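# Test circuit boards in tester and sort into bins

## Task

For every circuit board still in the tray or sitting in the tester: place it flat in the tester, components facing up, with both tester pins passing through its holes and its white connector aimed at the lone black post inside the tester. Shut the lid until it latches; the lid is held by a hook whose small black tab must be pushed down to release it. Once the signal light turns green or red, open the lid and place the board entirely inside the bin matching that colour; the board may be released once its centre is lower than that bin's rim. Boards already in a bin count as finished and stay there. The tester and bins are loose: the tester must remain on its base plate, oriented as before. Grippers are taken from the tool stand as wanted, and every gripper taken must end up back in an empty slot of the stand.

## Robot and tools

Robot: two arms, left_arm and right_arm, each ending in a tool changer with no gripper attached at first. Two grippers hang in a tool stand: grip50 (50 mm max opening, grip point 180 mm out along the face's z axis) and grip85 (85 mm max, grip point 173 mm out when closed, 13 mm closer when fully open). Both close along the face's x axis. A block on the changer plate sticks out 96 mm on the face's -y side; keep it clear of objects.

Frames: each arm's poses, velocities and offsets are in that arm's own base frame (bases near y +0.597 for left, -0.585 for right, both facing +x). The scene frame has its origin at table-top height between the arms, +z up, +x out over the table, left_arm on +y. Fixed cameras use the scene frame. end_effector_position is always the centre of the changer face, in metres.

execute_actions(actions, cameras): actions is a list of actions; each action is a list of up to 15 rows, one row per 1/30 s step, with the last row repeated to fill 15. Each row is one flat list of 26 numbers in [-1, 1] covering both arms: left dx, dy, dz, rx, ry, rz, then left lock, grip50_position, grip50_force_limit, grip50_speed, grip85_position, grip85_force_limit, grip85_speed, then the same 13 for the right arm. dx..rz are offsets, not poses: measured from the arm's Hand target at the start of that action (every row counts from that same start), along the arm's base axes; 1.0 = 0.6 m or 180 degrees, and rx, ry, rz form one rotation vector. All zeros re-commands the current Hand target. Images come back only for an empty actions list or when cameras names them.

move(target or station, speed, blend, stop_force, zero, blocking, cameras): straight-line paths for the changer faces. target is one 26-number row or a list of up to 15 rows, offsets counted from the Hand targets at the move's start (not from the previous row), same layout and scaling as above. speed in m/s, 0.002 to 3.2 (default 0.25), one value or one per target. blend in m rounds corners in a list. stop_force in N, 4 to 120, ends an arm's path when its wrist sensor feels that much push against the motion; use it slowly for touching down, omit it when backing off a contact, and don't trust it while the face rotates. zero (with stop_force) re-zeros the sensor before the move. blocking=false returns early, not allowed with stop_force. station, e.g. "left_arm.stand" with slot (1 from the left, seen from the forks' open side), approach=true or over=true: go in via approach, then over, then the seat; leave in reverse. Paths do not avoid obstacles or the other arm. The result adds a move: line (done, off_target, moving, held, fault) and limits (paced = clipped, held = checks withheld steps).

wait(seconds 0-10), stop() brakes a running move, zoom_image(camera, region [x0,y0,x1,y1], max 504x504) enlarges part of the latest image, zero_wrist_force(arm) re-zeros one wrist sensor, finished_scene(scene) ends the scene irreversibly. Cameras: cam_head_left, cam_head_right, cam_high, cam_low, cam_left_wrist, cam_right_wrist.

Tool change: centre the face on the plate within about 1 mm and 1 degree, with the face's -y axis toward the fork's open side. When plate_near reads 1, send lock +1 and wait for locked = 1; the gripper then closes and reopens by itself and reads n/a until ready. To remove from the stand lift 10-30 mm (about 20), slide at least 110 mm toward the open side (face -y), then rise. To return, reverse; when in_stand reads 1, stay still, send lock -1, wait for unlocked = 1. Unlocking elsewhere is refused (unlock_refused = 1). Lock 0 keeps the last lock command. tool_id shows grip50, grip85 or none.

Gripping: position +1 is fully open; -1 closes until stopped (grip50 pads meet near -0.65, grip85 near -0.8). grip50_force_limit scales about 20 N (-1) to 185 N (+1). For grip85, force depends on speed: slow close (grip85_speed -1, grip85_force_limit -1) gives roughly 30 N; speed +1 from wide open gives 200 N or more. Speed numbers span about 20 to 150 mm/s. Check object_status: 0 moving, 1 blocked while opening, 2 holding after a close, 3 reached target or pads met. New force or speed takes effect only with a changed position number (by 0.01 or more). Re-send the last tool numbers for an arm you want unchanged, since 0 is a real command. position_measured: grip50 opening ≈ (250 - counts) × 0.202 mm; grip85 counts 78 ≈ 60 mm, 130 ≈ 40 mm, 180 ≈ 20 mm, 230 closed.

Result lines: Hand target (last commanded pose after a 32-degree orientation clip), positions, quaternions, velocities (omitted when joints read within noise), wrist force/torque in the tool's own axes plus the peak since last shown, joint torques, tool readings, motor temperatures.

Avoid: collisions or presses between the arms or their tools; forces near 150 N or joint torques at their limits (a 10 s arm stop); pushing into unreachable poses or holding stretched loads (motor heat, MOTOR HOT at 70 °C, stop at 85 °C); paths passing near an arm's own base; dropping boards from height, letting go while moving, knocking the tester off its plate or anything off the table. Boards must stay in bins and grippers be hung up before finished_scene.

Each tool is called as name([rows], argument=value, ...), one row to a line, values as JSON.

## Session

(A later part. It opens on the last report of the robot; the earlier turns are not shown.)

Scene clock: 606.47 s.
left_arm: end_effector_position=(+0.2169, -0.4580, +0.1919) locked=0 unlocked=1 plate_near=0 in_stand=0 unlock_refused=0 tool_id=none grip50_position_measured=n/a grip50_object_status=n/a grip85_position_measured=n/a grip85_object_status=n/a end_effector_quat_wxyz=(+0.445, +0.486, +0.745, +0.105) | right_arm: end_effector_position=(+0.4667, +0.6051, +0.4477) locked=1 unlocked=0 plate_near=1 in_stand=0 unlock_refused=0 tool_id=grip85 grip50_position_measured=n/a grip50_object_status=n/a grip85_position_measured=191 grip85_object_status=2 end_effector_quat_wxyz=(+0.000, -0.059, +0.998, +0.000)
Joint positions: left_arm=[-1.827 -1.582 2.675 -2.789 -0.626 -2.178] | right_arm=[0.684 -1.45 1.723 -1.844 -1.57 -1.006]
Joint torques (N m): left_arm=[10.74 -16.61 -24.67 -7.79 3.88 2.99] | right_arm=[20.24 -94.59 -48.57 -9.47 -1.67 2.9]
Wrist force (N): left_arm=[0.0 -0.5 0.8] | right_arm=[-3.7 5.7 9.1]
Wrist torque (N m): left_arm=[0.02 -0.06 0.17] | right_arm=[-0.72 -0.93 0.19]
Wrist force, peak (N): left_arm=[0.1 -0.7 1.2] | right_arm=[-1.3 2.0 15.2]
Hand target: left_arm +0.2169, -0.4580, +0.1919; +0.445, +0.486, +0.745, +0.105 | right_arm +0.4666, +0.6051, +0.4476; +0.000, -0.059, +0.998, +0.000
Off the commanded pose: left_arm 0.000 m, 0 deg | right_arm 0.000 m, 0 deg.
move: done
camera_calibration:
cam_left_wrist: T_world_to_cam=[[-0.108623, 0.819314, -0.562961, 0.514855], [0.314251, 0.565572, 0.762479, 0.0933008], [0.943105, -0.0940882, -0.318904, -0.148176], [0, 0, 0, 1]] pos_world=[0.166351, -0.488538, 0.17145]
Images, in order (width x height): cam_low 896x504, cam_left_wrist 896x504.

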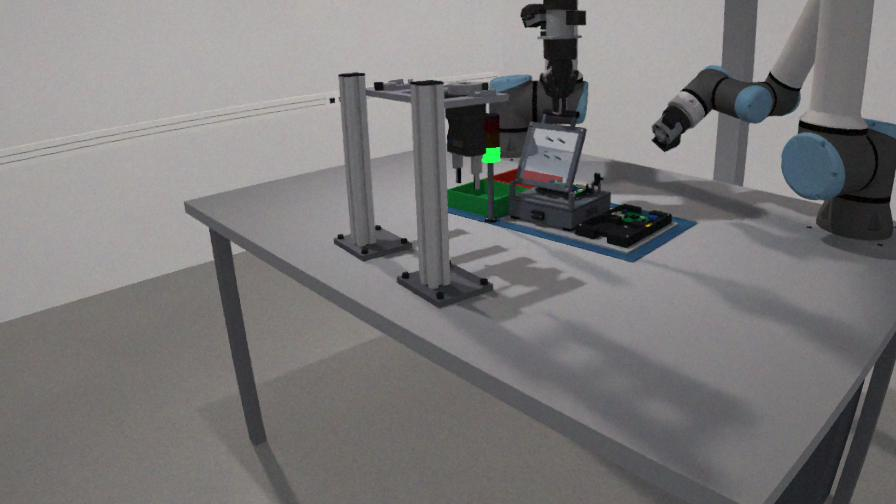

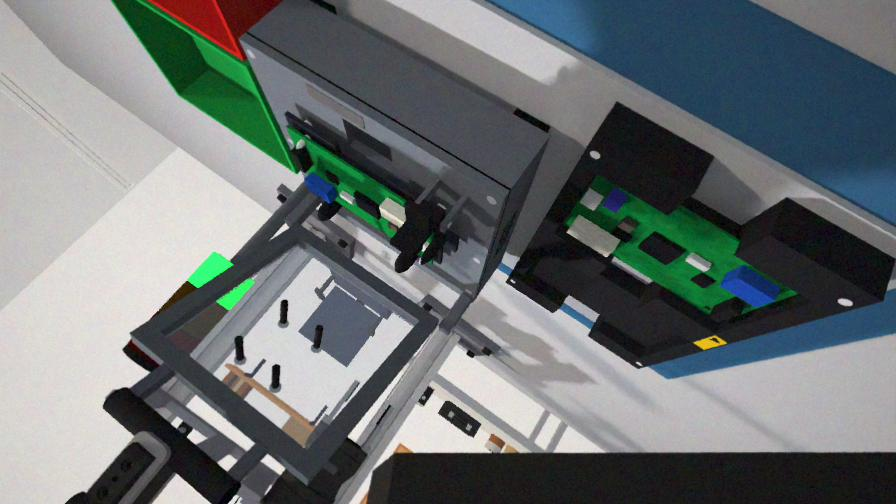

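move([
  [0,0,0,0,0,0,0,1,1,1,1,1,1,0.0748,0.0083,0.0293,0,0,0,0,1,1,1,-1,-1,-1],
  [0,0,0,0,0,0,0,1,1,1,1,1,1,0.155,0.0158,0.039,0,0,0,0,1,1,1,-1,-1,-1],
], blend=0.01, speed=0.06, stop_force=25, cameras=["cam_left_wrist", "cam_low", "cam_right_wrist"])

Scene clock: 615.30 s.
left_arm: end_effector_position=(+0.2169, -0.4580, +0.1919) locked=0 unlocked=1 plate_near=0 in_stand=0 unlock_refused=0 tool_id=none grip50_position_measured=n/a grip50_object_status=n/a grip85_position_measured=n/a grip85_object_status=n/a end_effector_quat_wxyz=(+0.445, +0.486, +0.745, +0.105) | right_arm: end_effector_position=(+0.5596, +0.6146, +0.4710) locked=1 unlocked=0 plate_near=1 in_stand=0 unlock_refused=0 tool_id=grip85 grip50_position_measured=n/a grip50_object_status=n/a grip85_position_measured=191 grip85_object_status=2 end_effector_quat_wxyz=(+0.000, -0.059, +0.998, +0.000)
Joint positions: left_arm=[-1.827 -1.582 2.675 -2.789 -0.626 -2.178] | right_arm=[0.621 -1.35 1.562 -1.783 -1.57 -1.069]
Joint torques (N m): left_arm=[12.21 -15.88 -24.79 -7.55 3.8 3.22] | right_arm=[19.24 -103.06 -47.22 -10.7 -2.37 2.96]
Wrist force (N): left_arm=[0.0 -0.5 0.9] | right_arm=[0.6 0.9 1.4]
Wrist torque (N m): left_arm=[0.01 -0.06 0.16] | right_arm=[0.05 0.03 0.13]
Wrist force, peak (N): left_arm=[0.1 -0.9 1.2] | right_arm=[-0.8 2.9 16.7]
Hand target: left_arm +0.2169, -0.4580, +0.1919; +0.445, +0.486, +0.745, +0.105 | right_arm +0.5596, +0.6146, +0.4710; +0.000, -0.059, +0.998, +0.000
Off the commanded pose: left_arm 0.000 m, 0 deg | right_arm 0.000 m, 0 deg.
move: done
camera_calibration:
cam_left_wrist: T_world_to_cam=[[-0.108623, 0.819314, -0.562961, 0.514855], [0.314251, 0.565572, 0.762479, 0.0933008], [0.943105, -0.0940882, -0.318904, -0.148176], [0, 0, 0, 1]] pos_world=[0.166351, -0.488538, 0.17145]
cam_right_wrist: T_world_to_cam=[[-0.990872, -0.133564, 0.0182671, 0.633892], [-0.120149, 0.936433, 0.329633, -0.612193], [-0.061133, 0.324429, -0.943932, 0.316372], [0, 0, 0, 1]] pos_world=[0.573892, 0.555302, 0.488854]
Images, in order (width x height): cam_low 896x504, cam_left_wrist 896x504, cam_right_wrist 896x504.

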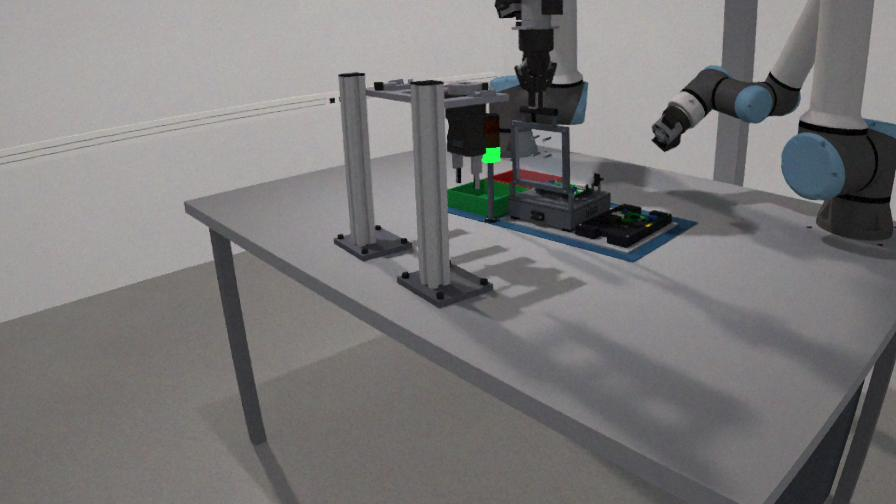

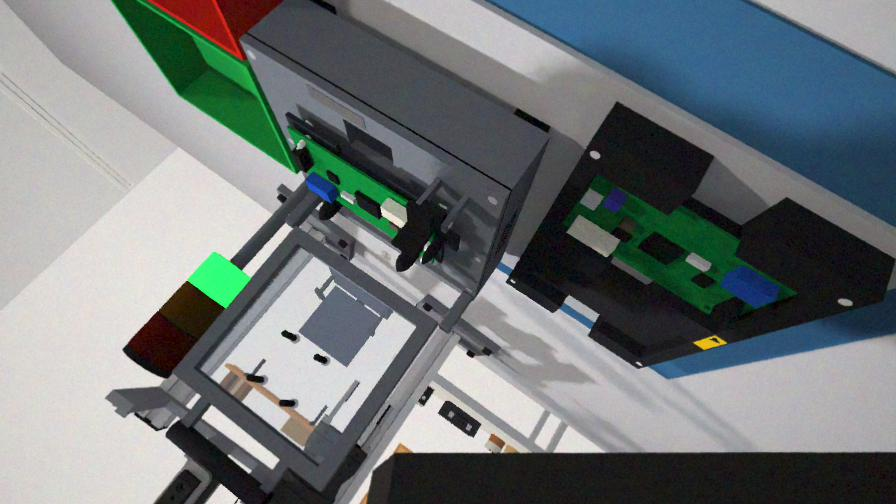

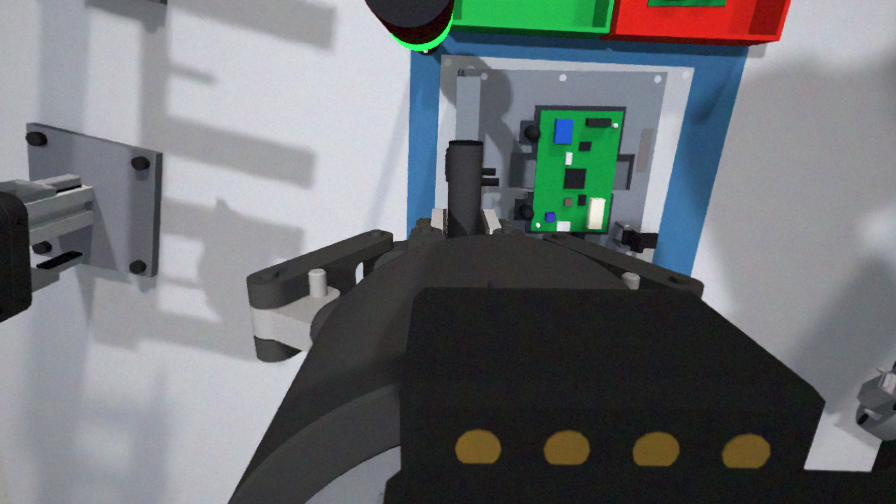

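move([
  [0,0,0,0,0,0,0,1,1,1,1,1,1,0.0538,0.0054,-0.0047,0,0,0,0,1,1,1,-1,-1,-1],
  [0,0,0,0,0,0,0,1,1,1,1,1,1,0.106,0.0106,-0.0187,0,0,0,0,1,1,1,-1,-1,-1],
], blend=0.01, speed=0.04, stop_force=10, cameras=["cam_left_wrist", "cam_low", "cam_right_wrist"])

Scene clock: 622.23 s.
left_arm: end_effector_position=(+0.2169, -0.4580, +0.1919) locked=0 unlocked=1 plate_near=0 in_stand=0 unlock_refused=0 tool_id=none grip50_position_measured=n/a grip50_object_status=n/a grip85_position_measured=n/a grip85_object_status=n/a end_effector_quat_wxyz=(+0.445, +0.486, +0.745, +0.105) | right_arm: end_effector_position=(+0.6232, +0.6210, +0.4598) locked=1 unlocked=0 plate_near=1 in_stand=0 unlock_refused=0 tool_id=grip85 grip50_position_measured=n/a grip50_object_status=n/a grip85_position_measured=191 grip85_object_status=2 end_effector_quat_wxyz=(+0.000, -0.059, +0.998, +0.000)
Joint positions: left_arm=[-1.827 -1.582 2.675 -2.789 -0.626 -2.178] | right_arm=[0.584 -1.267 1.476 -1.779 -1.57 -1.105]
Joint torques (N m): left_arm=[10.02 -13.72 -24.58 -7.48 3.6 2.87] | right_arm=[18.08 -106.83 -44.99 -9.36 -2.32 2.1]
Wrist force (N): left_arm=[0.3 0.0 0.8] | right_arm=[4.0 2.3 -4.6]
Wrist torque (N m): left_arm=[0.05 -0.08 0.16] | right_arm=[-0.15 0.65 0.18]
Wrist force, peak (N): left_arm=[-0.3 -0.5 1.3] | right_arm=[0.8 2.4 -20.9]
Hand target: left_arm +0.2169, -0.4580, +0.1919; +0.445, +0.486, +0.745, +0.105 | right_arm +0.6232, +0.6210, +0.4598; +0.000, -0.059, +0.998, +0.000
Off the commanded pose: left_arm 0.000 m, 0 deg | right_arm 0.000 m, 0 deg.
move: done
camera_calibration:
cam_left_wrist: T_world_to_cam=[[-0.108623, 0.819314, -0.562961, 0.514855], [0.314251, 0.565572, 0.762479, 0.0933008], [0.943105, -0.0940882, -0.318904, -0.148176], [0, 0, 0, 1]] pos_world=[0.166351, -0.488538, 0.17145]
cam_right_wrist: T_world_to_cam=[[-0.990872, -0.133564, 0.0182671, 0.697958], [-0.120149, 0.936433, 0.329633, -0.606759], [-0.061133, 0.324429, -0.943932, 0.307644], [0, 0, 0, 1]] pos_world=[0.637492, 0.561602, 0.477654]
Images, in order (width x height): cam_low 896x504, cam_left_wrist 896x504, cam_right_wrist 896x504.

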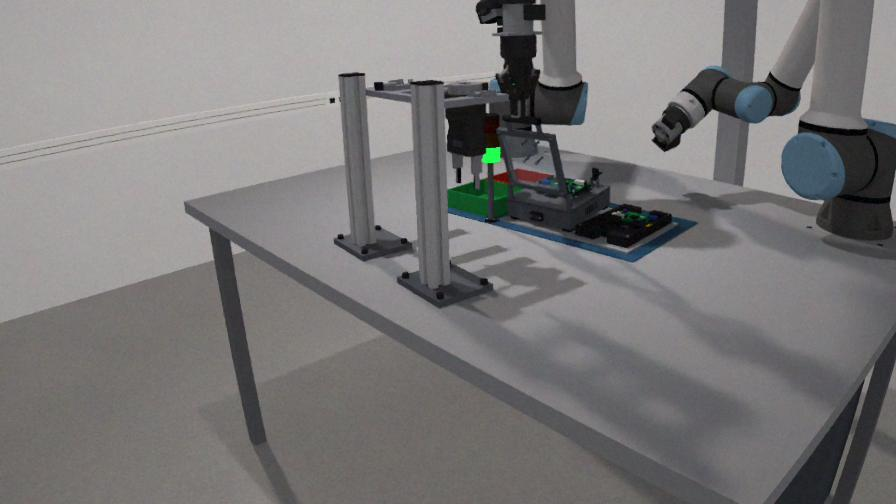

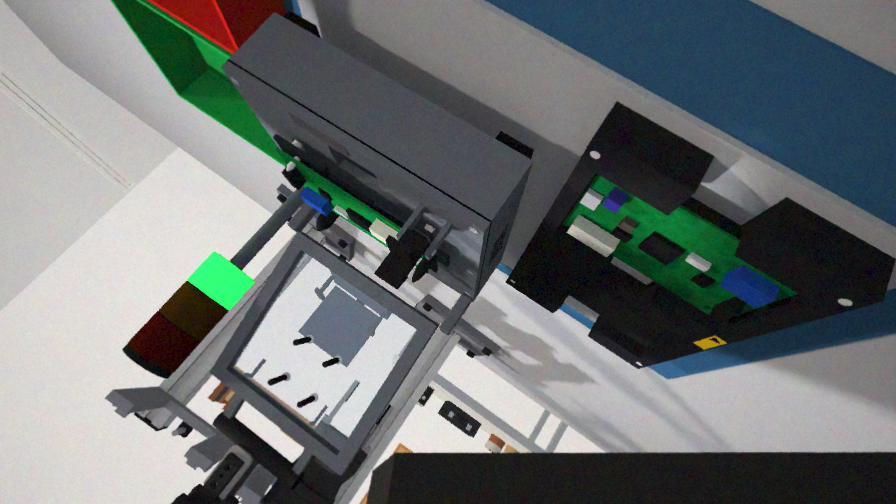

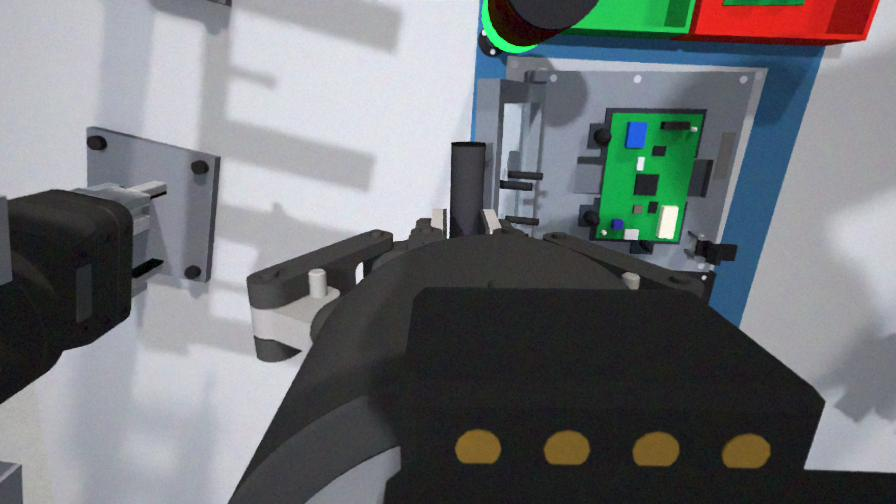

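move(target=[0,0,0,0,0,0,0,1,1,1,1,1,1,-0.0522,-0.0052,0.014,0,0,0,0,1,1,1,-1,-1,-1], speed=0.03, cameras=["cam_left_wrist", "cam_low", "cam_right_wrist"])

zoom_image(camera="cam_low", region=[480, 100, 640, 250])

Scene clock: 628.70 s.
left_arm: end_effector_position=(+0.2169, -0.4580, +0.1919) locked=0 unlocked=1 plate_near=0 in_stand=0 unlock_refused=0 tool_id=none grip50_position_measured=n/a grip50_object_status=n/a grip85_position_measured=n/a grip85_object_status=n/a end_effector_quat_wxyz=(+0.445, +0.486, +0.745, +0.105) | right_arm: end_effector_position=(+0.5916, +0.6179, +0.4681) locked=1 unlocked=0 plate_near=1 in_stand=0 unlock_refused=0 tool_id=grip85 grip50_position_measured=n/a grip50_object_status=n/a grip85_position_measured=191 grip85_object_status=2 end_effector_quat_wxyz=(+0.000, -0.059, +0.998, +0.000)
Joint positions: left_arm=[-1.827 -1.582 2.675 -2.789 -0.626 -2.178] | right_arm=[0.602 -1.309 1.516 -1.777 -1.57 -1.088]
Joint torques (N m): left_arm=[11 -15.44 -24.9 -7.57 3.78 3.24] | right_arm=[-6.9 -89.84 -66.67 -4.78 -1.73 -0.45]
Wrist force (N): left_arm=[-0.1 -0.4 0.6] | right_arm=[0.8 0.6 1.8]
Wrist torque (N m): left_arm=[0.02 -0.05 0.16] | right_arm=[0.01 0.01 -0.03]
Wrist force, peak (N): left_arm=[-0.2 -0.3 1.5] | right_arm=[3.9 2.2 -5.0]
Hand target: left_arm +0.2169, -0.4580, +0.1919; +0.445, +0.486, +0.745, +0.105 | right_arm +0.5918, +0.6178, +0.4682; +0.000, -0.059, +0.998, +0.000
Off the commanded pose: left_arm 0.000 m, 0 deg | right_arm 0.000 m, 0 deg.
move: done
camera_calibration:
cam_left_wrist: T_world_to_cam=[[-0.108623, 0.819314, -0.562961, 0.514855], [0.314251, 0.565572, 0.762479, 0.0933008], [0.943105, -0.0940882, -0.318904, -0.148176], [0, 0, 0, 1]] pos_world=[0.166351, -0.488538, 0.17145]
cam_right_wrist: T_world_to_cam=[[-0.990877, -0.133506, 0.0184061, 0.666083], [-0.120054, 0.936473, 0.329555, -0.610418], [-0.0612344, 0.324338, -0.943957, 0.314683], [0, 0, 0, 1]] pos_world=[0.605992, 0.558502, 0.485954]
Images, in order (width x height): cam_low 896x504, cam_left_wrist 896x504, cam_right_wrist 896x504.

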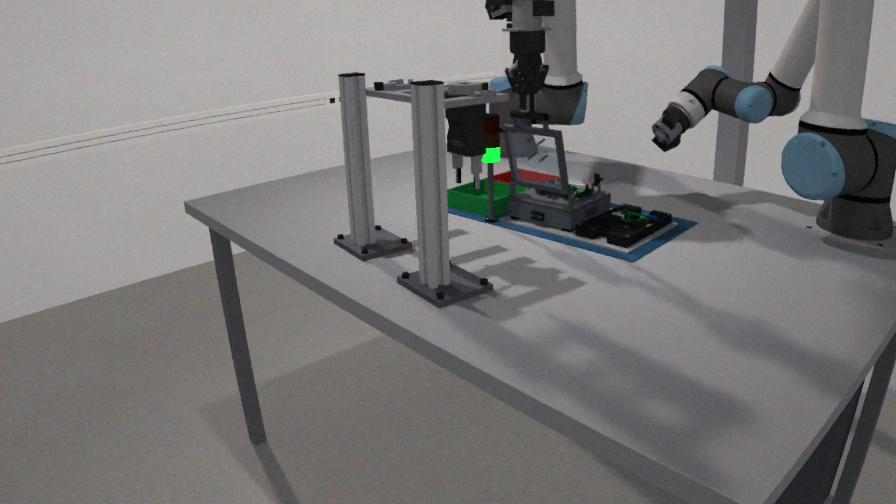

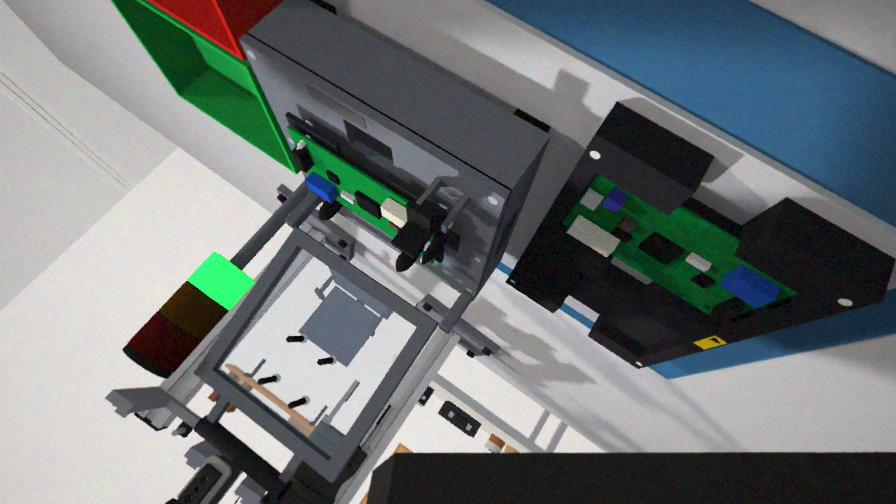

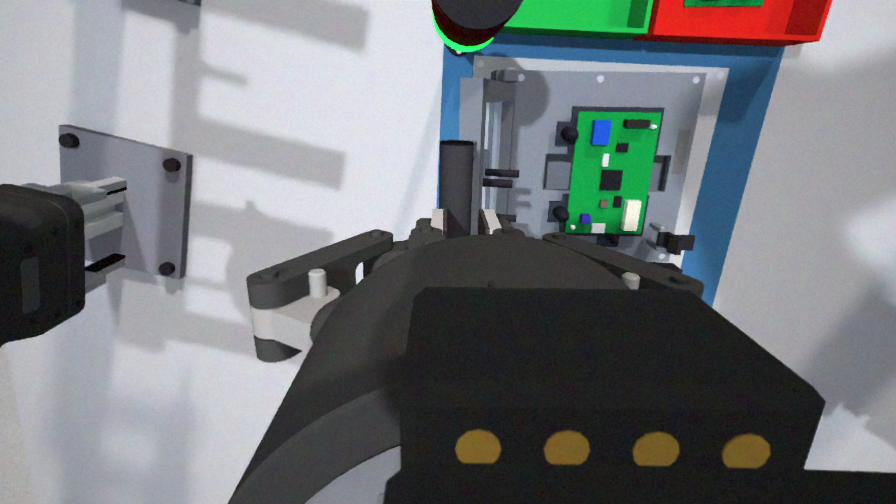

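Scaled by 3.150 from the camera's 896x504 image, which has a finer 1280x720 frame.

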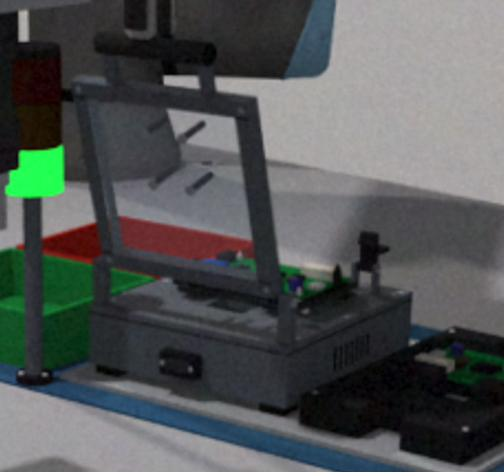

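move(target=[0,0,0,0,0,0,0,1,1,1,1,1,1,0.018,0.0018,-0.0035,0,0,0,0,1,1,1,-1,-1,-1], speed=0.015, stop_force=6, cameras=["cam_left_wrist"])

Scene clock: 634.57 s.
left_arm: end_effector_position=(+0.2169, -0.4580, +0.1919) locked=0 unlocked=1 plate_near=0 in_stand=0 unlock_refused=0 tool_id=none grip50_position_measured=n/a grip50_object_status=n/a grip85_position_measured=n/a grip85_object_status=n/a end_effector_quat_wxyz=(+0.445, +0.486, +0.745, +0.105) | right_arm: end_effector_position=(+0.6027, +0.6189, +0.4661) locked=1 unlocked=0 plate_near=1 in_stand=0 unlock_refused=0 tool_id=grip85 grip50_position_measured=n/a grip50_object_status=n/a grip85_position_measured=191 grip85_object_status=2 end_effector_quat_wxyz=(+0.000, -0.059, +0.998, +0.000)
Joint positions: left_arm=[-1.827 -1.582 2.675 -2.789 -0.626 -2.178] | right_arm=[0.595 -1.295 1.501 -1.777 -1.57 -1.094]
Joint torques (N m): left_arm=[9.88 -13.46 -25.34 -7.36 3.22 3.26] | right_arm=[15.28 -106.98 -46.85 -5.5 0.31 1.7]
Wrist force (N): left_arm=[0.0 -0.5 0.9] | right_arm=[4.8 1.9 -1.7]
Wrist torque (N m): left_arm=[0.01 -0.06 0.16] | right_arm=[-0.21 0.85 0.16]
Wrist force, peak (N): left_arm=[-0.4 -0.9 1.0] | right_arm=[5.1 2.1 -1.7]
Hand target: left_arm +0.2169, -0.4580, +0.1919; +0.445, +0.486, +0.745, +0.105 | right_arm +0.6026, +0.6189, +0.4661; +0.000, -0.059, +0.998, +0.000
Off the commanded pose: left_arm 0.000 m, 0 deg | right_arm 0.000 m, 0 deg.
move: done
camera_calibration:
cam_left_wrist: T_world_to_cam=[[-0.108623, 0.819314, -0.562961, 0.514855], [0.314251, 0.565572, 0.762479, 0.0933008], [0.943105, -0.0940882, -0.318904, -0.148176], [0, 0, 0, 1]] pos_world=[0.166351, -0.488538, 0.17145]
Images, in order (width x height): cam_left_wrist 896x504.

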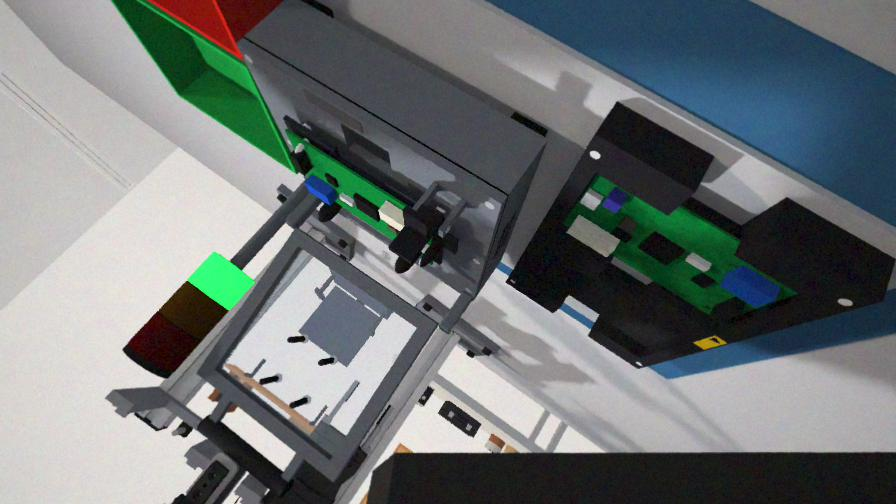

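move(target=[0,0,0,0,0,0,0,1,1,1,1,1,1,-0.01,-0.001,0.0012,0,0,0,0,1,1,1,-1,-1,-1], speed=0.02)

execute_actions([
  [[0,0,0,0,0,0,0,1,1,1,1,1,1,0,0,0,0,0,0,0,1,1,1,0,-1,-1]],
  [[0,0,0,0,0,0,0,1,1,1,1,1,1,0,0,0,0,0,0,0,1,1,1,0,-1,-1]],
], cameras=["cam_left_wrist", "cam_right_wrist"])

Scene clock: 641.23 s.
left_arm: end_effector_position=(+0.2169, -0.4580, +0.1919) locked=0 unlocked=1 plate_near=0 in_stand=0 unlock_refused=0 tool_id=none grip50_position_measured=n/a grip50_object_status=n/a grip85_position_measured=n/a grip85_object_status=n/a end_effector_quat_wxyz=(+0.445, +0.486, +0.745, +0.105) | right_arm: end_effector_position=(+0.5965, +0.6183, +0.4668) locked=1 unlocked=0 plate_near=1 in_stand=0 unlock_refused=0 tool_id=grip85 grip50_position_measured=n/a grip50_object_status=n/a grip85_position_measured=191 grip85_object_status=2 end_effector_quat_wxyz=(+0.000, -0.059, +0.998, +0.000)
Joint positions: left_arm=[-1.827 -1.582 2.675 -2.789 -0.626 -2.178] | right_arm=[0.599 -1.303 1.51 -1.778 -1.57 -1.091]
Joint torques (N m): left_arm=[12.15 -14.06 -24.73 -7.38 3.71 2.97] | right_arm=[10.13 -91.45 -59.14 -10.39 0.06 1.74]
Wrist force (N): left_arm=[-0.2 -0.1 1.0] | right_arm=[0.6 0.8 1.3]
Wrist torque (N m): left_arm=[0.04 -0.05 0.16] | right_arm=[0.03 0.03 -0.03]
Wrist force, peak (N): left_arm=[-0.1 -0.7 1.3] | right_arm=[4.6 1.6 -4.2]
Hand target: left_arm +0.2169, -0.4580, +0.1919; +0.445, +0.486, +0.745, +0.105 | right_arm +0.5966, +0.6183, +0.4668; +0.000, -0.059, +0.998, +0.000
Off the commanded pose: left_arm 0.000 m, 0 deg | right_arm 0.000 m, 0 deg.
move: done

Scene clock: 642.87 s.
left_arm: end_effector_position=(+0.2169, -0.4580, +0.1919) locked=0 unlocked=1 plate_near=0 in_stand=0 unlock_refused=0 tool_id=none grip50_position_measured=n/a grip50_object_status=n/a grip85_position_measured=n/a grip85_object_status=n/a end_effector_quat_wxyz=(+0.445, +0.486, +0.745, +0.105) | right_arm: end_effector_position=(+0.5966, +0.6183, +0.4668) locked=1 unlocked=0 plate_near=1 in_stand=0 unlock_refused=0 tool_id=grip85 grip50_position_measured=n/a grip50_object_status=n/a grip85_position_measured=129 grip85_object_status=3 end_effector_quat_wxyz=(+0.000, -0.059, +0.998, +0.000)
Joint positions: left_arm=[-1.827 -1.582 2.675 -2.789 -0.626 -2.178] | right_arm=[0.599 -1.303 1.51 -1.778 -1.57 -1.091]
Joint torques (N m): left_arm=[9.55 -14.28 -24.31 -7.52 3.54 3.28] | right_arm=[-15.79 -88.09 -68.54 -6.74 0.16 -1.73]
Wrist force (N): left_arm=[-0.1 -0.3 1.0] | right_arm=[0.8 1.0 1.1]
Wrist torque (N m): left_arm=[0.03 -0.05 0.16] | right_arm=[0.05 0.02 -0.03]
Wrist force, peak (N): left_arm=[-0.1 -0.2 1.4] | right_arm=[0.9 1.0 1.3]
Hand target: left_arm +0.2169, -0.4580, +0.1919; +0.445, +0.486, +0.745, +0.105 | right_arm +0.5966, +0.6183, +0.4668; +0.000, -0.059, +0.998, +0.000
Off the commanded pose: left_arm 0.000 m, 0 deg | right_arm 0.000 m, 0 deg.
camera_calibration:
cam_left_wrist: T_world_to_cam=[[-0.108623, 0.819314, -0.562961, 0.514855], [0.314251, 0.565572, 0.762479, 0.0933008], [0.943105, -0.0940882, -0.318904, -0.148176], [0, 0, 0, 1]] pos_world=[0.166351, -0.488538, 0.17145]
cam_right_wrist: T_world_to_cam=[[-0.990872, -0.133564, 0.0182671, 0.671225], [-0.120149, 0.936433, 0.329633, -0.609815], [-0.061133, 0.324429, -0.943932, 0.313475], [0, 0, 0, 1]] pos_world=[0.610992, 0.559002, 0.484654]
Images, in order (width x height): cam_left_wrist 896x504, cam_right_wrist 896x504.

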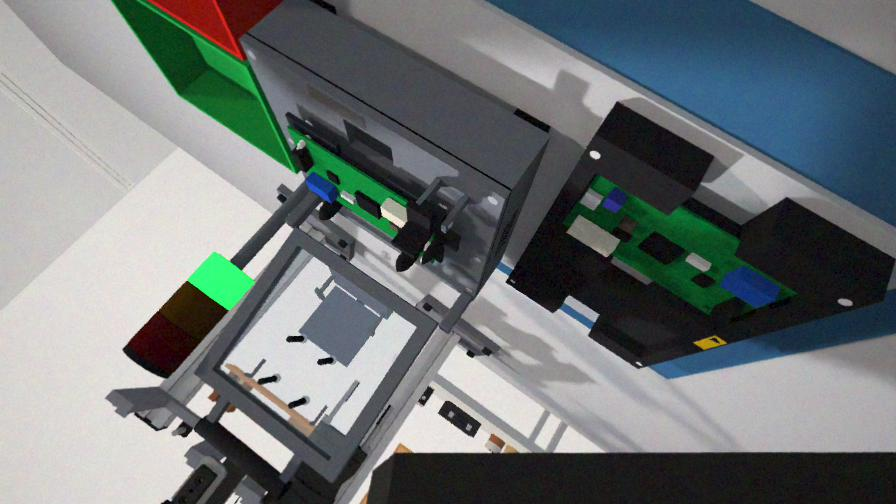

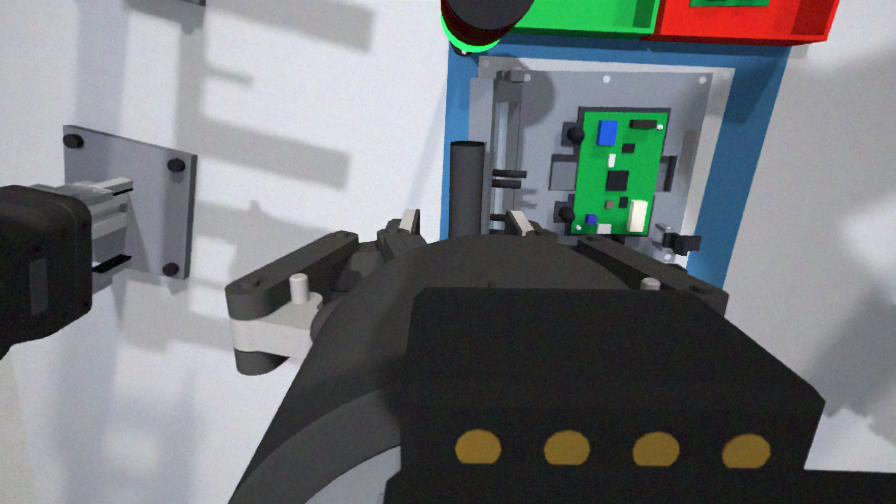

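zoom_image(camera="cam_right_wrist", region=[500, 60, 740, 270])

zoom_image(camera="cam_left_wrist", region=[230, 80, 530, 330])

Scaled by 2.100 from the camera's 896x504 image, which has a finer 1280x720 frame.

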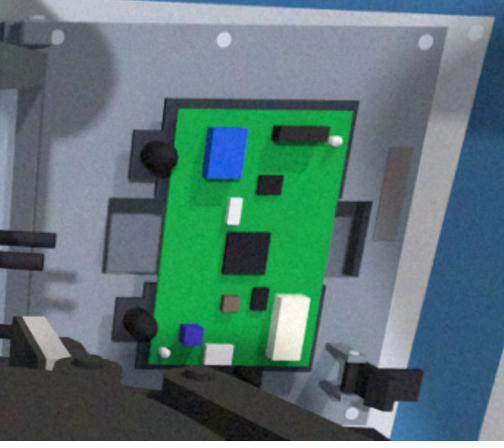

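Scaled by 1.680 from the camera's 896x504 image, which has a finer 1280x720 frame.

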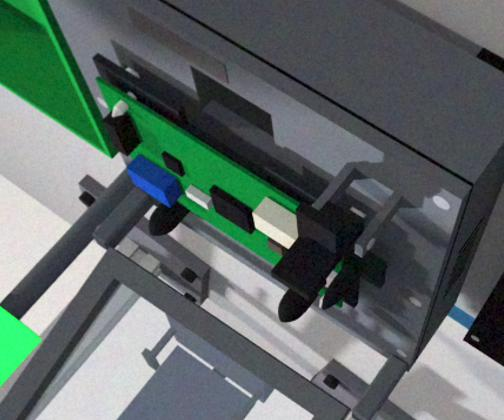

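move([
  [0,0,0,0,0,0,0,1,1,1,1,1,1,0,0,0.12,0,0,0,0,1,1,1,0,-1,-1],
  [0,0,0,0,0,0,0,1,1,1,1,1,1,-0.2518,-0.028,0.12,0,0,0,0,1,1,1,0.9,-1,0],
  [0,0,0,0,0,0,0,1,1,1,1,1,1,-0.2518,-0.028,-0.16,0,0,0,0,1,1,1,0.9,-1,0],
], blend=[0.01, 0.02, 0], speed=[0.1, 0.2, 0.15], cameras=["cam_left_wrist", "cam_right_wrist"])

zoom_image(camera="cam_right_wrist", region=[300, 60, 620, 270])

Scene clock: 671.77 s.
left_arm: end_effector_position=(+0.2169, -0.4580, +0.1919) locked=0 unlocked=1 plate_near=0 in_stand=0 unlock_refused=0 tool_id=none grip50_position_measured=n/a grip50_object_status=n/a grip85_position_measured=n/a grip85_object_status=n/a end_effector_quat_wxyz=(+0.445, +0.486, +0.745, +0.105) | right_arm: end_effector_position=(+0.4456, +0.6015, +0.3708) locked=1 unlocked=0 plate_near=1 in_stand=0 unlock_refused=0 tool_id=grip85 grip50_position_measured=n/a grip50_object_status=n/a grip85_position_measured=16 grip85_object_status=3 end_effector_quat_wxyz=(+0.000, -0.059, +0.998, +0.000)
Joint positions: left_arm=[-1.827 -1.582 2.675 -2.789 -0.626 -2.178] | right_arm=[0.698 -1.432 1.845 -1.984 -1.57 -0.991]
Joint torques (N m): left_arm=[11.39 -12.42 -24.92 -7.26 3.01 2.92] | right_arm=[-15.27 -82.46 -60.3 -6 -0.78 -3.04]
Wrist force (N): left_arm=[0.1 -0.5 0.9] | right_arm=[1.1 0.9 1.4]
Wrist torque (N m): left_arm=[0.02 -0.06 0.16] | right_arm=[0.09 -0.04 0.12]
Wrist force, peak (N): left_arm=[-0.2 -0.5 1.3] | right_arm=[1.5 0.6 7.6]
Hand target: left_arm +0.2169, -0.4580, +0.1919; +0.445, +0.486, +0.745, +0.105 | right_arm +0.4456, +0.6015, +0.3708; +0.000, -0.059, +0.998, +0.000
Off the commanded pose: left_arm 0.000 m, 0 deg | right_arm 0.000 m, 0 deg.
move: done; blend cut to 0 m at target 2
camera_calibration:
cam_left_wrist: T_world_to_cam=[[-0.108623, 0.819314, -0.562961, 0.514855], [0.314251, 0.565572, 0.762479, 0.0933008], [0.943105, -0.0940882, -0.318904, -0.148176], [0, 0, 0, 1]] pos_world=[0.166351, -0.488538, 0.17145]
cam_right_wrist: T_world_to_cam=[[-0.990872, -0.133564, 0.0182671, 0.521014], [-0.120149, 0.936433, 0.329633, -0.580593], [-0.061133, 0.324429, -0.943932, 0.219071], [0, 0, 0, 1]] pos_world=[0.459892, 0.542202, 0.388654]
Images, in order (width x height): cam_left_wrist 896x504, cam_right_wrist 896x504.

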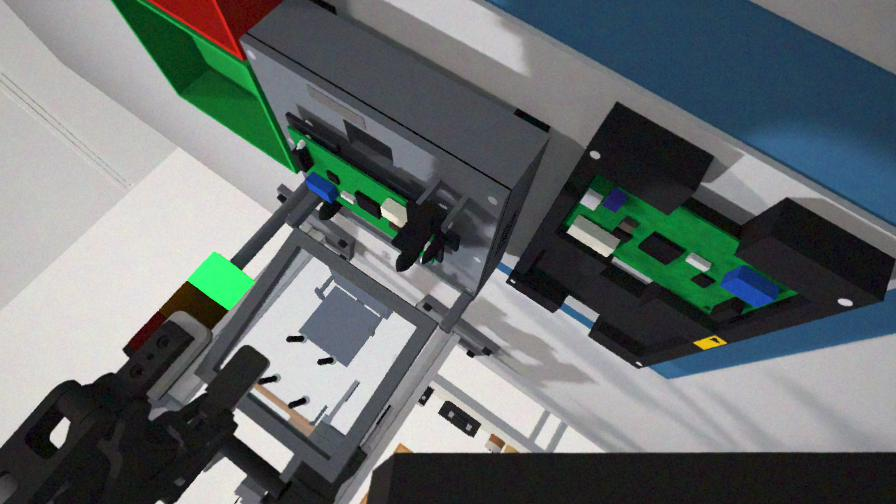

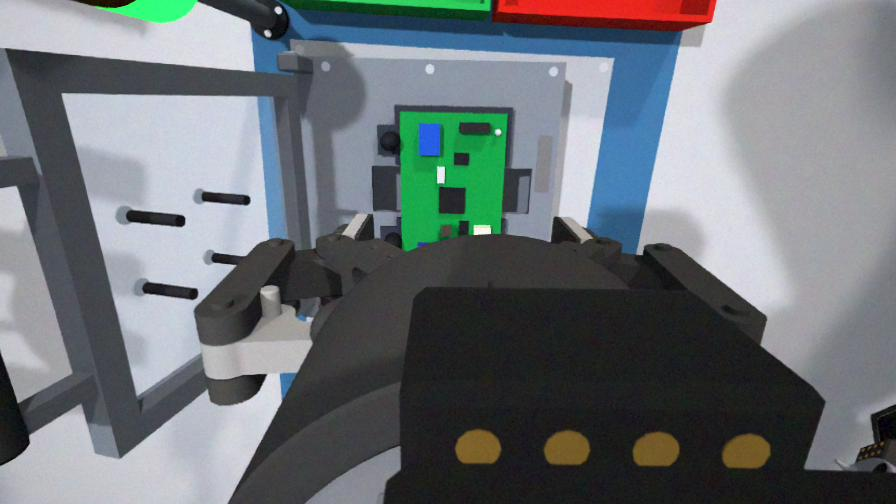

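Scaled by 1.575 from the camera's 896x504 image, which has a finer 1280x720 frame.

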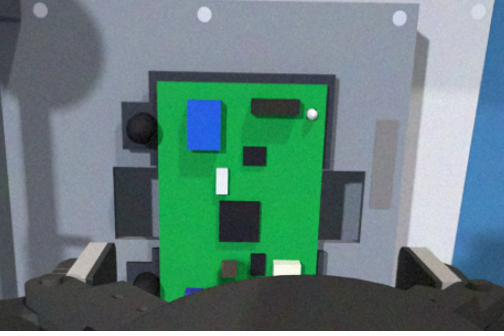

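move(target=[0,0,0,0,0,0,0,1,1,1,1,1,1,0.005,0.0007,-0.1347,0,0,0,0,1,1,1,0.9,-1,0], speed=0.1, cameras=["cam_left_wrist", "cam_right_wrist"])

zoom_image(camera="cam_right_wrist", region=[300, 60, 620, 270])

zoom_image(camera="cam_left_wrist", region=[200, 80, 500, 330])

Scene clock: 685.57 s.
left_arm: end_effector_position=(+0.2169, -0.4580, +0.1919) locked=0 unlocked=1 plate_near=0 in_stand=0 unlock_refused=0 tool_id=none grip50_position_measured=n/a grip50_object_status=n/a grip85_position_measured=n/a grip85_object_status=n/a end_effector_quat_wxyz=(+0.445, +0.486, +0.745, +0.105) | right_arm: end_effector_position=(+0.4485, +0.6019, +0.2899) locked=1 unlocked=0 plate_near=1 in_stand=0 unlock_refused=0 tool_id=grip85 grip50_position_measured=n/a grip50_object_status=n/a grip85_position_measured=16 grip85_object_status=3 end_effector_quat_wxyz=(+0.000, -0.059, +0.998, +0.000)
Joint positions: left_arm=[-1.827 -1.582 2.675 -2.789 -0.626 -2.178] | right_arm=[0.696 -1.364 1.923 -2.13 -1.57 -0.994]
Joint torques (N m): left_arm=[9.12 -17.26 -24.68 -7.5 3.62 2.75] | right_arm=[-12.25 -91.73 -61.25 -3.98 0.78 -2.36]
Wrist force (N): left_arm=[0.2 -0.4 0.8] | right_arm=[0.7 0.9 1.1]
Wrist torque (N m): left_arm=[0.02 -0.08 0.16] | right_arm=[0.08 -0.01 0.16]
Wrist force, peak (N): left_arm=[-0.1 -0.6 1.2] | right_arm=[1.1 0.2 6.3]
Hand target: left_arm +0.2169, -0.4580, +0.1919; +0.445, +0.486, +0.745, +0.105 | right_arm +0.4486, +0.6019, +0.2900; +0.000, -0.059, +0.998, +0.000
Off the commanded pose: left_arm 0.000 m, 0 deg | right_arm 0.000 m, 0 deg.
move: done
camera_calibration:
cam_left_wrist: T_world_to_cam=[[-0.108623, 0.819314, -0.562961, 0.514855], [0.314251, 0.565572, 0.762479, 0.0933008], [0.943105, -0.0940882, -0.318904, -0.148176], [0, 0, 0, 1]] pos_world=[0.166351, -0.488538, 0.17145]
cam_right_wrist: T_world_to_cam=[[-0.990884, -0.133471, 0.0182996, 0.525463], [-0.120051, 0.936446, 0.329632, -0.553992], [-0.061133, 0.32443, -0.943932, 0.14276], [0, 0, 0, 1]] pos_world=[0.462892, 0.542602, 0.307754]
Images, in order (width x height): cam_left_wrist 896x504, cam_right_wrist 896x504.

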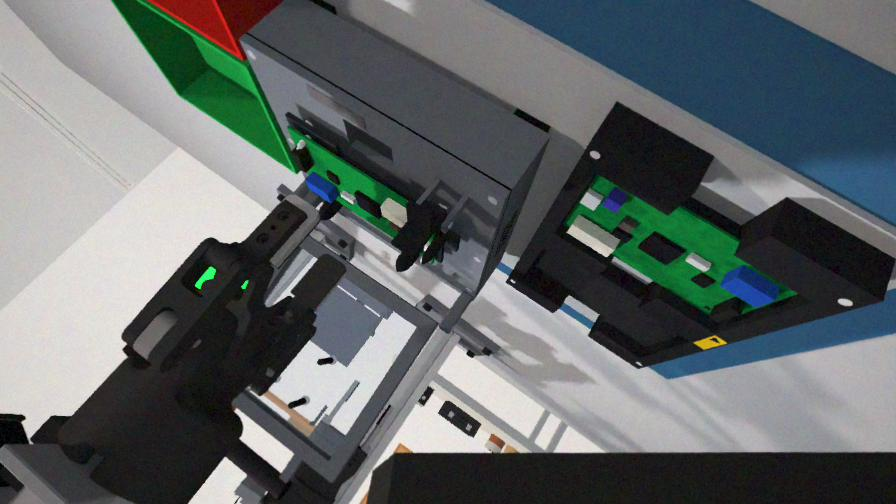

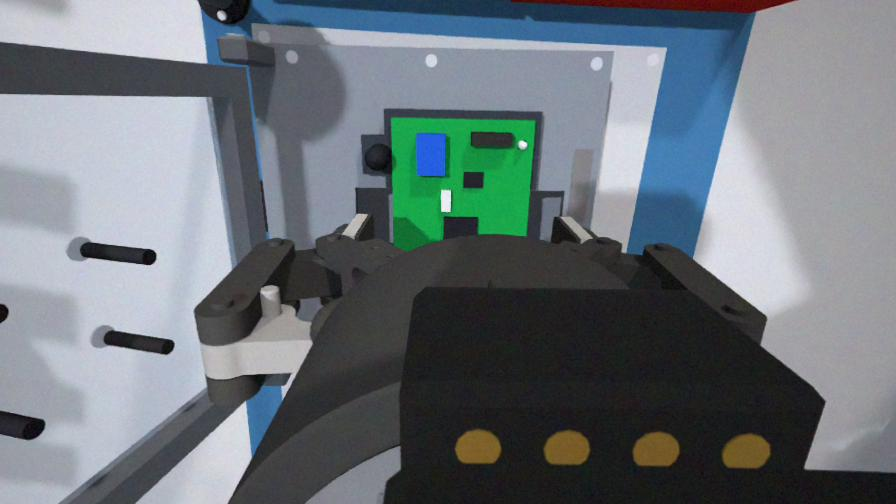

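Scaled by 1.575 from the camera's 896x504 image, which has a finer 1280x720 frame.

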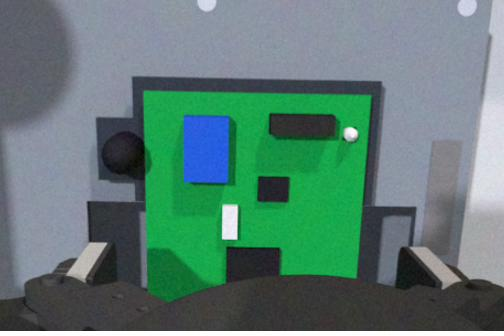

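Scaled by 1.680 from the camera's 896x504 image, which has a finer 1280x720 frame.

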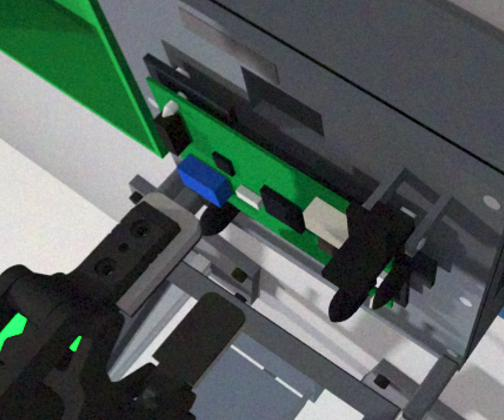

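move(target=[0,0,0,0,0,0,0,1,1,1,1,1,1,0.0008,0.0033,-0.025,0,0,0,0,1,1,1,0.9,-1,0], speed=0.05, stop_force=10, cameras=["cam_left_wrist", "cam_right_wrist"])

zoom_image(camera="cam_right_wrist", region=[300, 60, 620, 270])

zoom_image(camera="cam_left_wrist", region=[200, 80, 500, 330])

Scene clock: 699.73 s.
left_arm: end_effector_position=(+0.2169, -0.4580, +0.1919) locked=0 unlocked=1 plate_near=0 in_stand=0 unlock_refused=0 tool_id=none grip50_position_measured=n/a grip50_object_status=n/a grip85_position_measured=n/a grip85_object_status=n/a end_effector_quat_wxyz=(+0.445, +0.486, +0.745, +0.105) | right_arm: end_effector_position=(+0.4490, +0.6039, +0.2750) locked=1 unlocked=0 plate_near=1 in_stand=0 unlock_refused=0 tool_id=grip85 grip50_position_measured=n/a grip50_object_status=n/a grip85_position_measured=16 grip85_object_status=3 end_effector_quat_wxyz=(+0.000, -0.059, +0.998, +0.000)
Joint positions: left_arm=[-1.827 -1.582 2.675 -2.789 -0.626 -2.178] | right_arm=[0.698 -1.347 1.933 -2.156 -1.57 -0.992]
Joint torques (N m): left_arm=[9.92 -15.33 -25.84 -7.66 3.22 3.13] | right_arm=[4.25 -94.72 -60.27 -4.01 0.52 -0.58]
Wrist force (N): left_arm=[0.0 -0.6 0.9] | right_arm=[0.7 0.6 1.7]
Wrist torque (N m): left_arm=[0.00 -0.07 0.16] | right_arm=[0.06 0.01 -0.02]
Wrist force, peak (N): left_arm=[-0.5 -0.4 1.2] | right_arm=[0.9 0.5 3.5]
Hand target: left_arm +0.2169, -0.4580, +0.1919; +0.445, +0.486, +0.745, +0.105 | right_arm +0.4490, +0.6039, +0.2750; +0.000, -0.059, +0.998, +0.000
Off the commanded pose: left_arm 0.000 m, 0 deg | right_arm 0.000 m, 0 deg.
move: done
camera_calibration:
cam_left_wrist: T_world_to_cam=[[-0.108623, 0.819314, -0.562961, 0.514855], [0.314251, 0.565572, 0.762479, 0.0933008], [0.943105, -0.0940882, -0.318904, -0.148176], [0, 0, 0, 1]] pos_world=[0.166351, -0.488538, 0.17145]
cam_right_wrist: T_world_to_cam=[[-0.990872, -0.133564, 0.0182671, 0.526552], [-0.120149, 0.936433, 0.329633, -0.550841], [-0.061133, 0.324429, -0.943932, 0.128078], [0, 0, 0, 1]] pos_world=[0.463392, 0.544602, 0.292854]
Images, in order (width x height): cam_left_wrist 896x504, cam_right_wrist 896x504.

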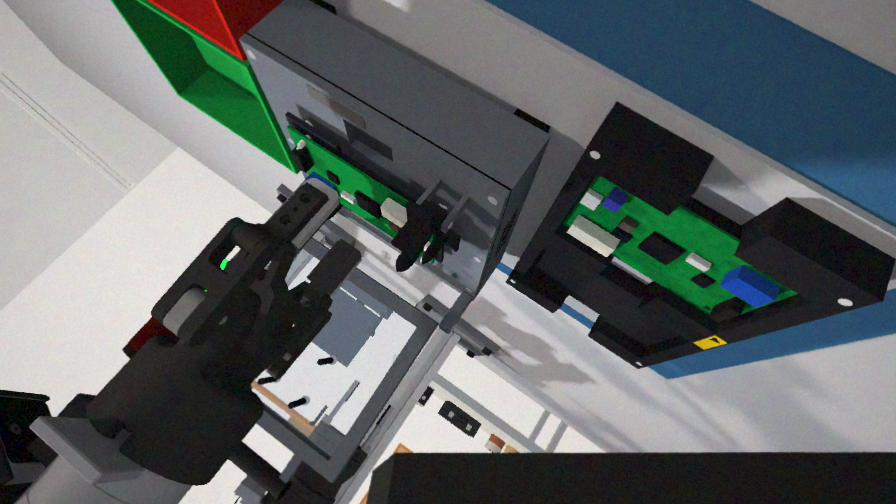

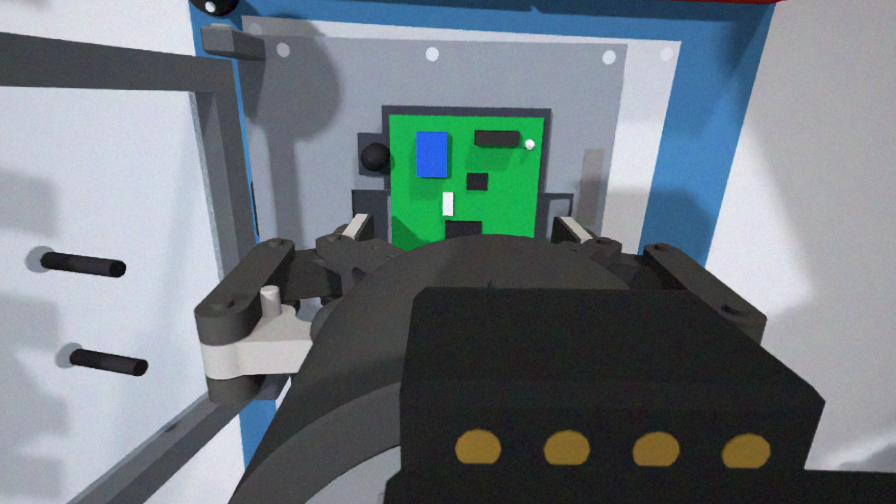

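Scaled by 1.575 from the camera's 896x504 image, which has a finer 1280x720 frame.

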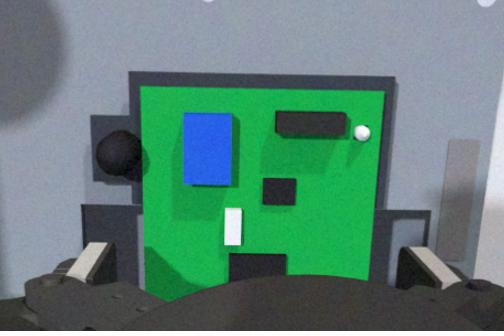

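Scaled by 1.680 from the camera's 896x504 image, which has a finer 1280x720 frame.

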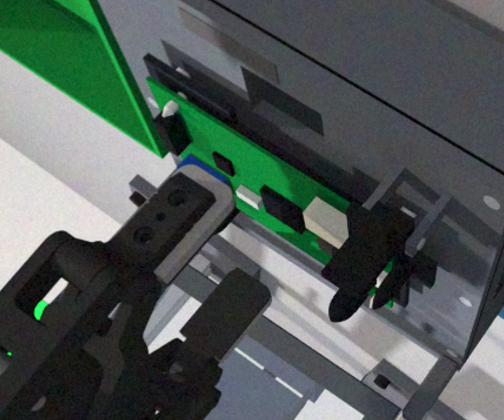

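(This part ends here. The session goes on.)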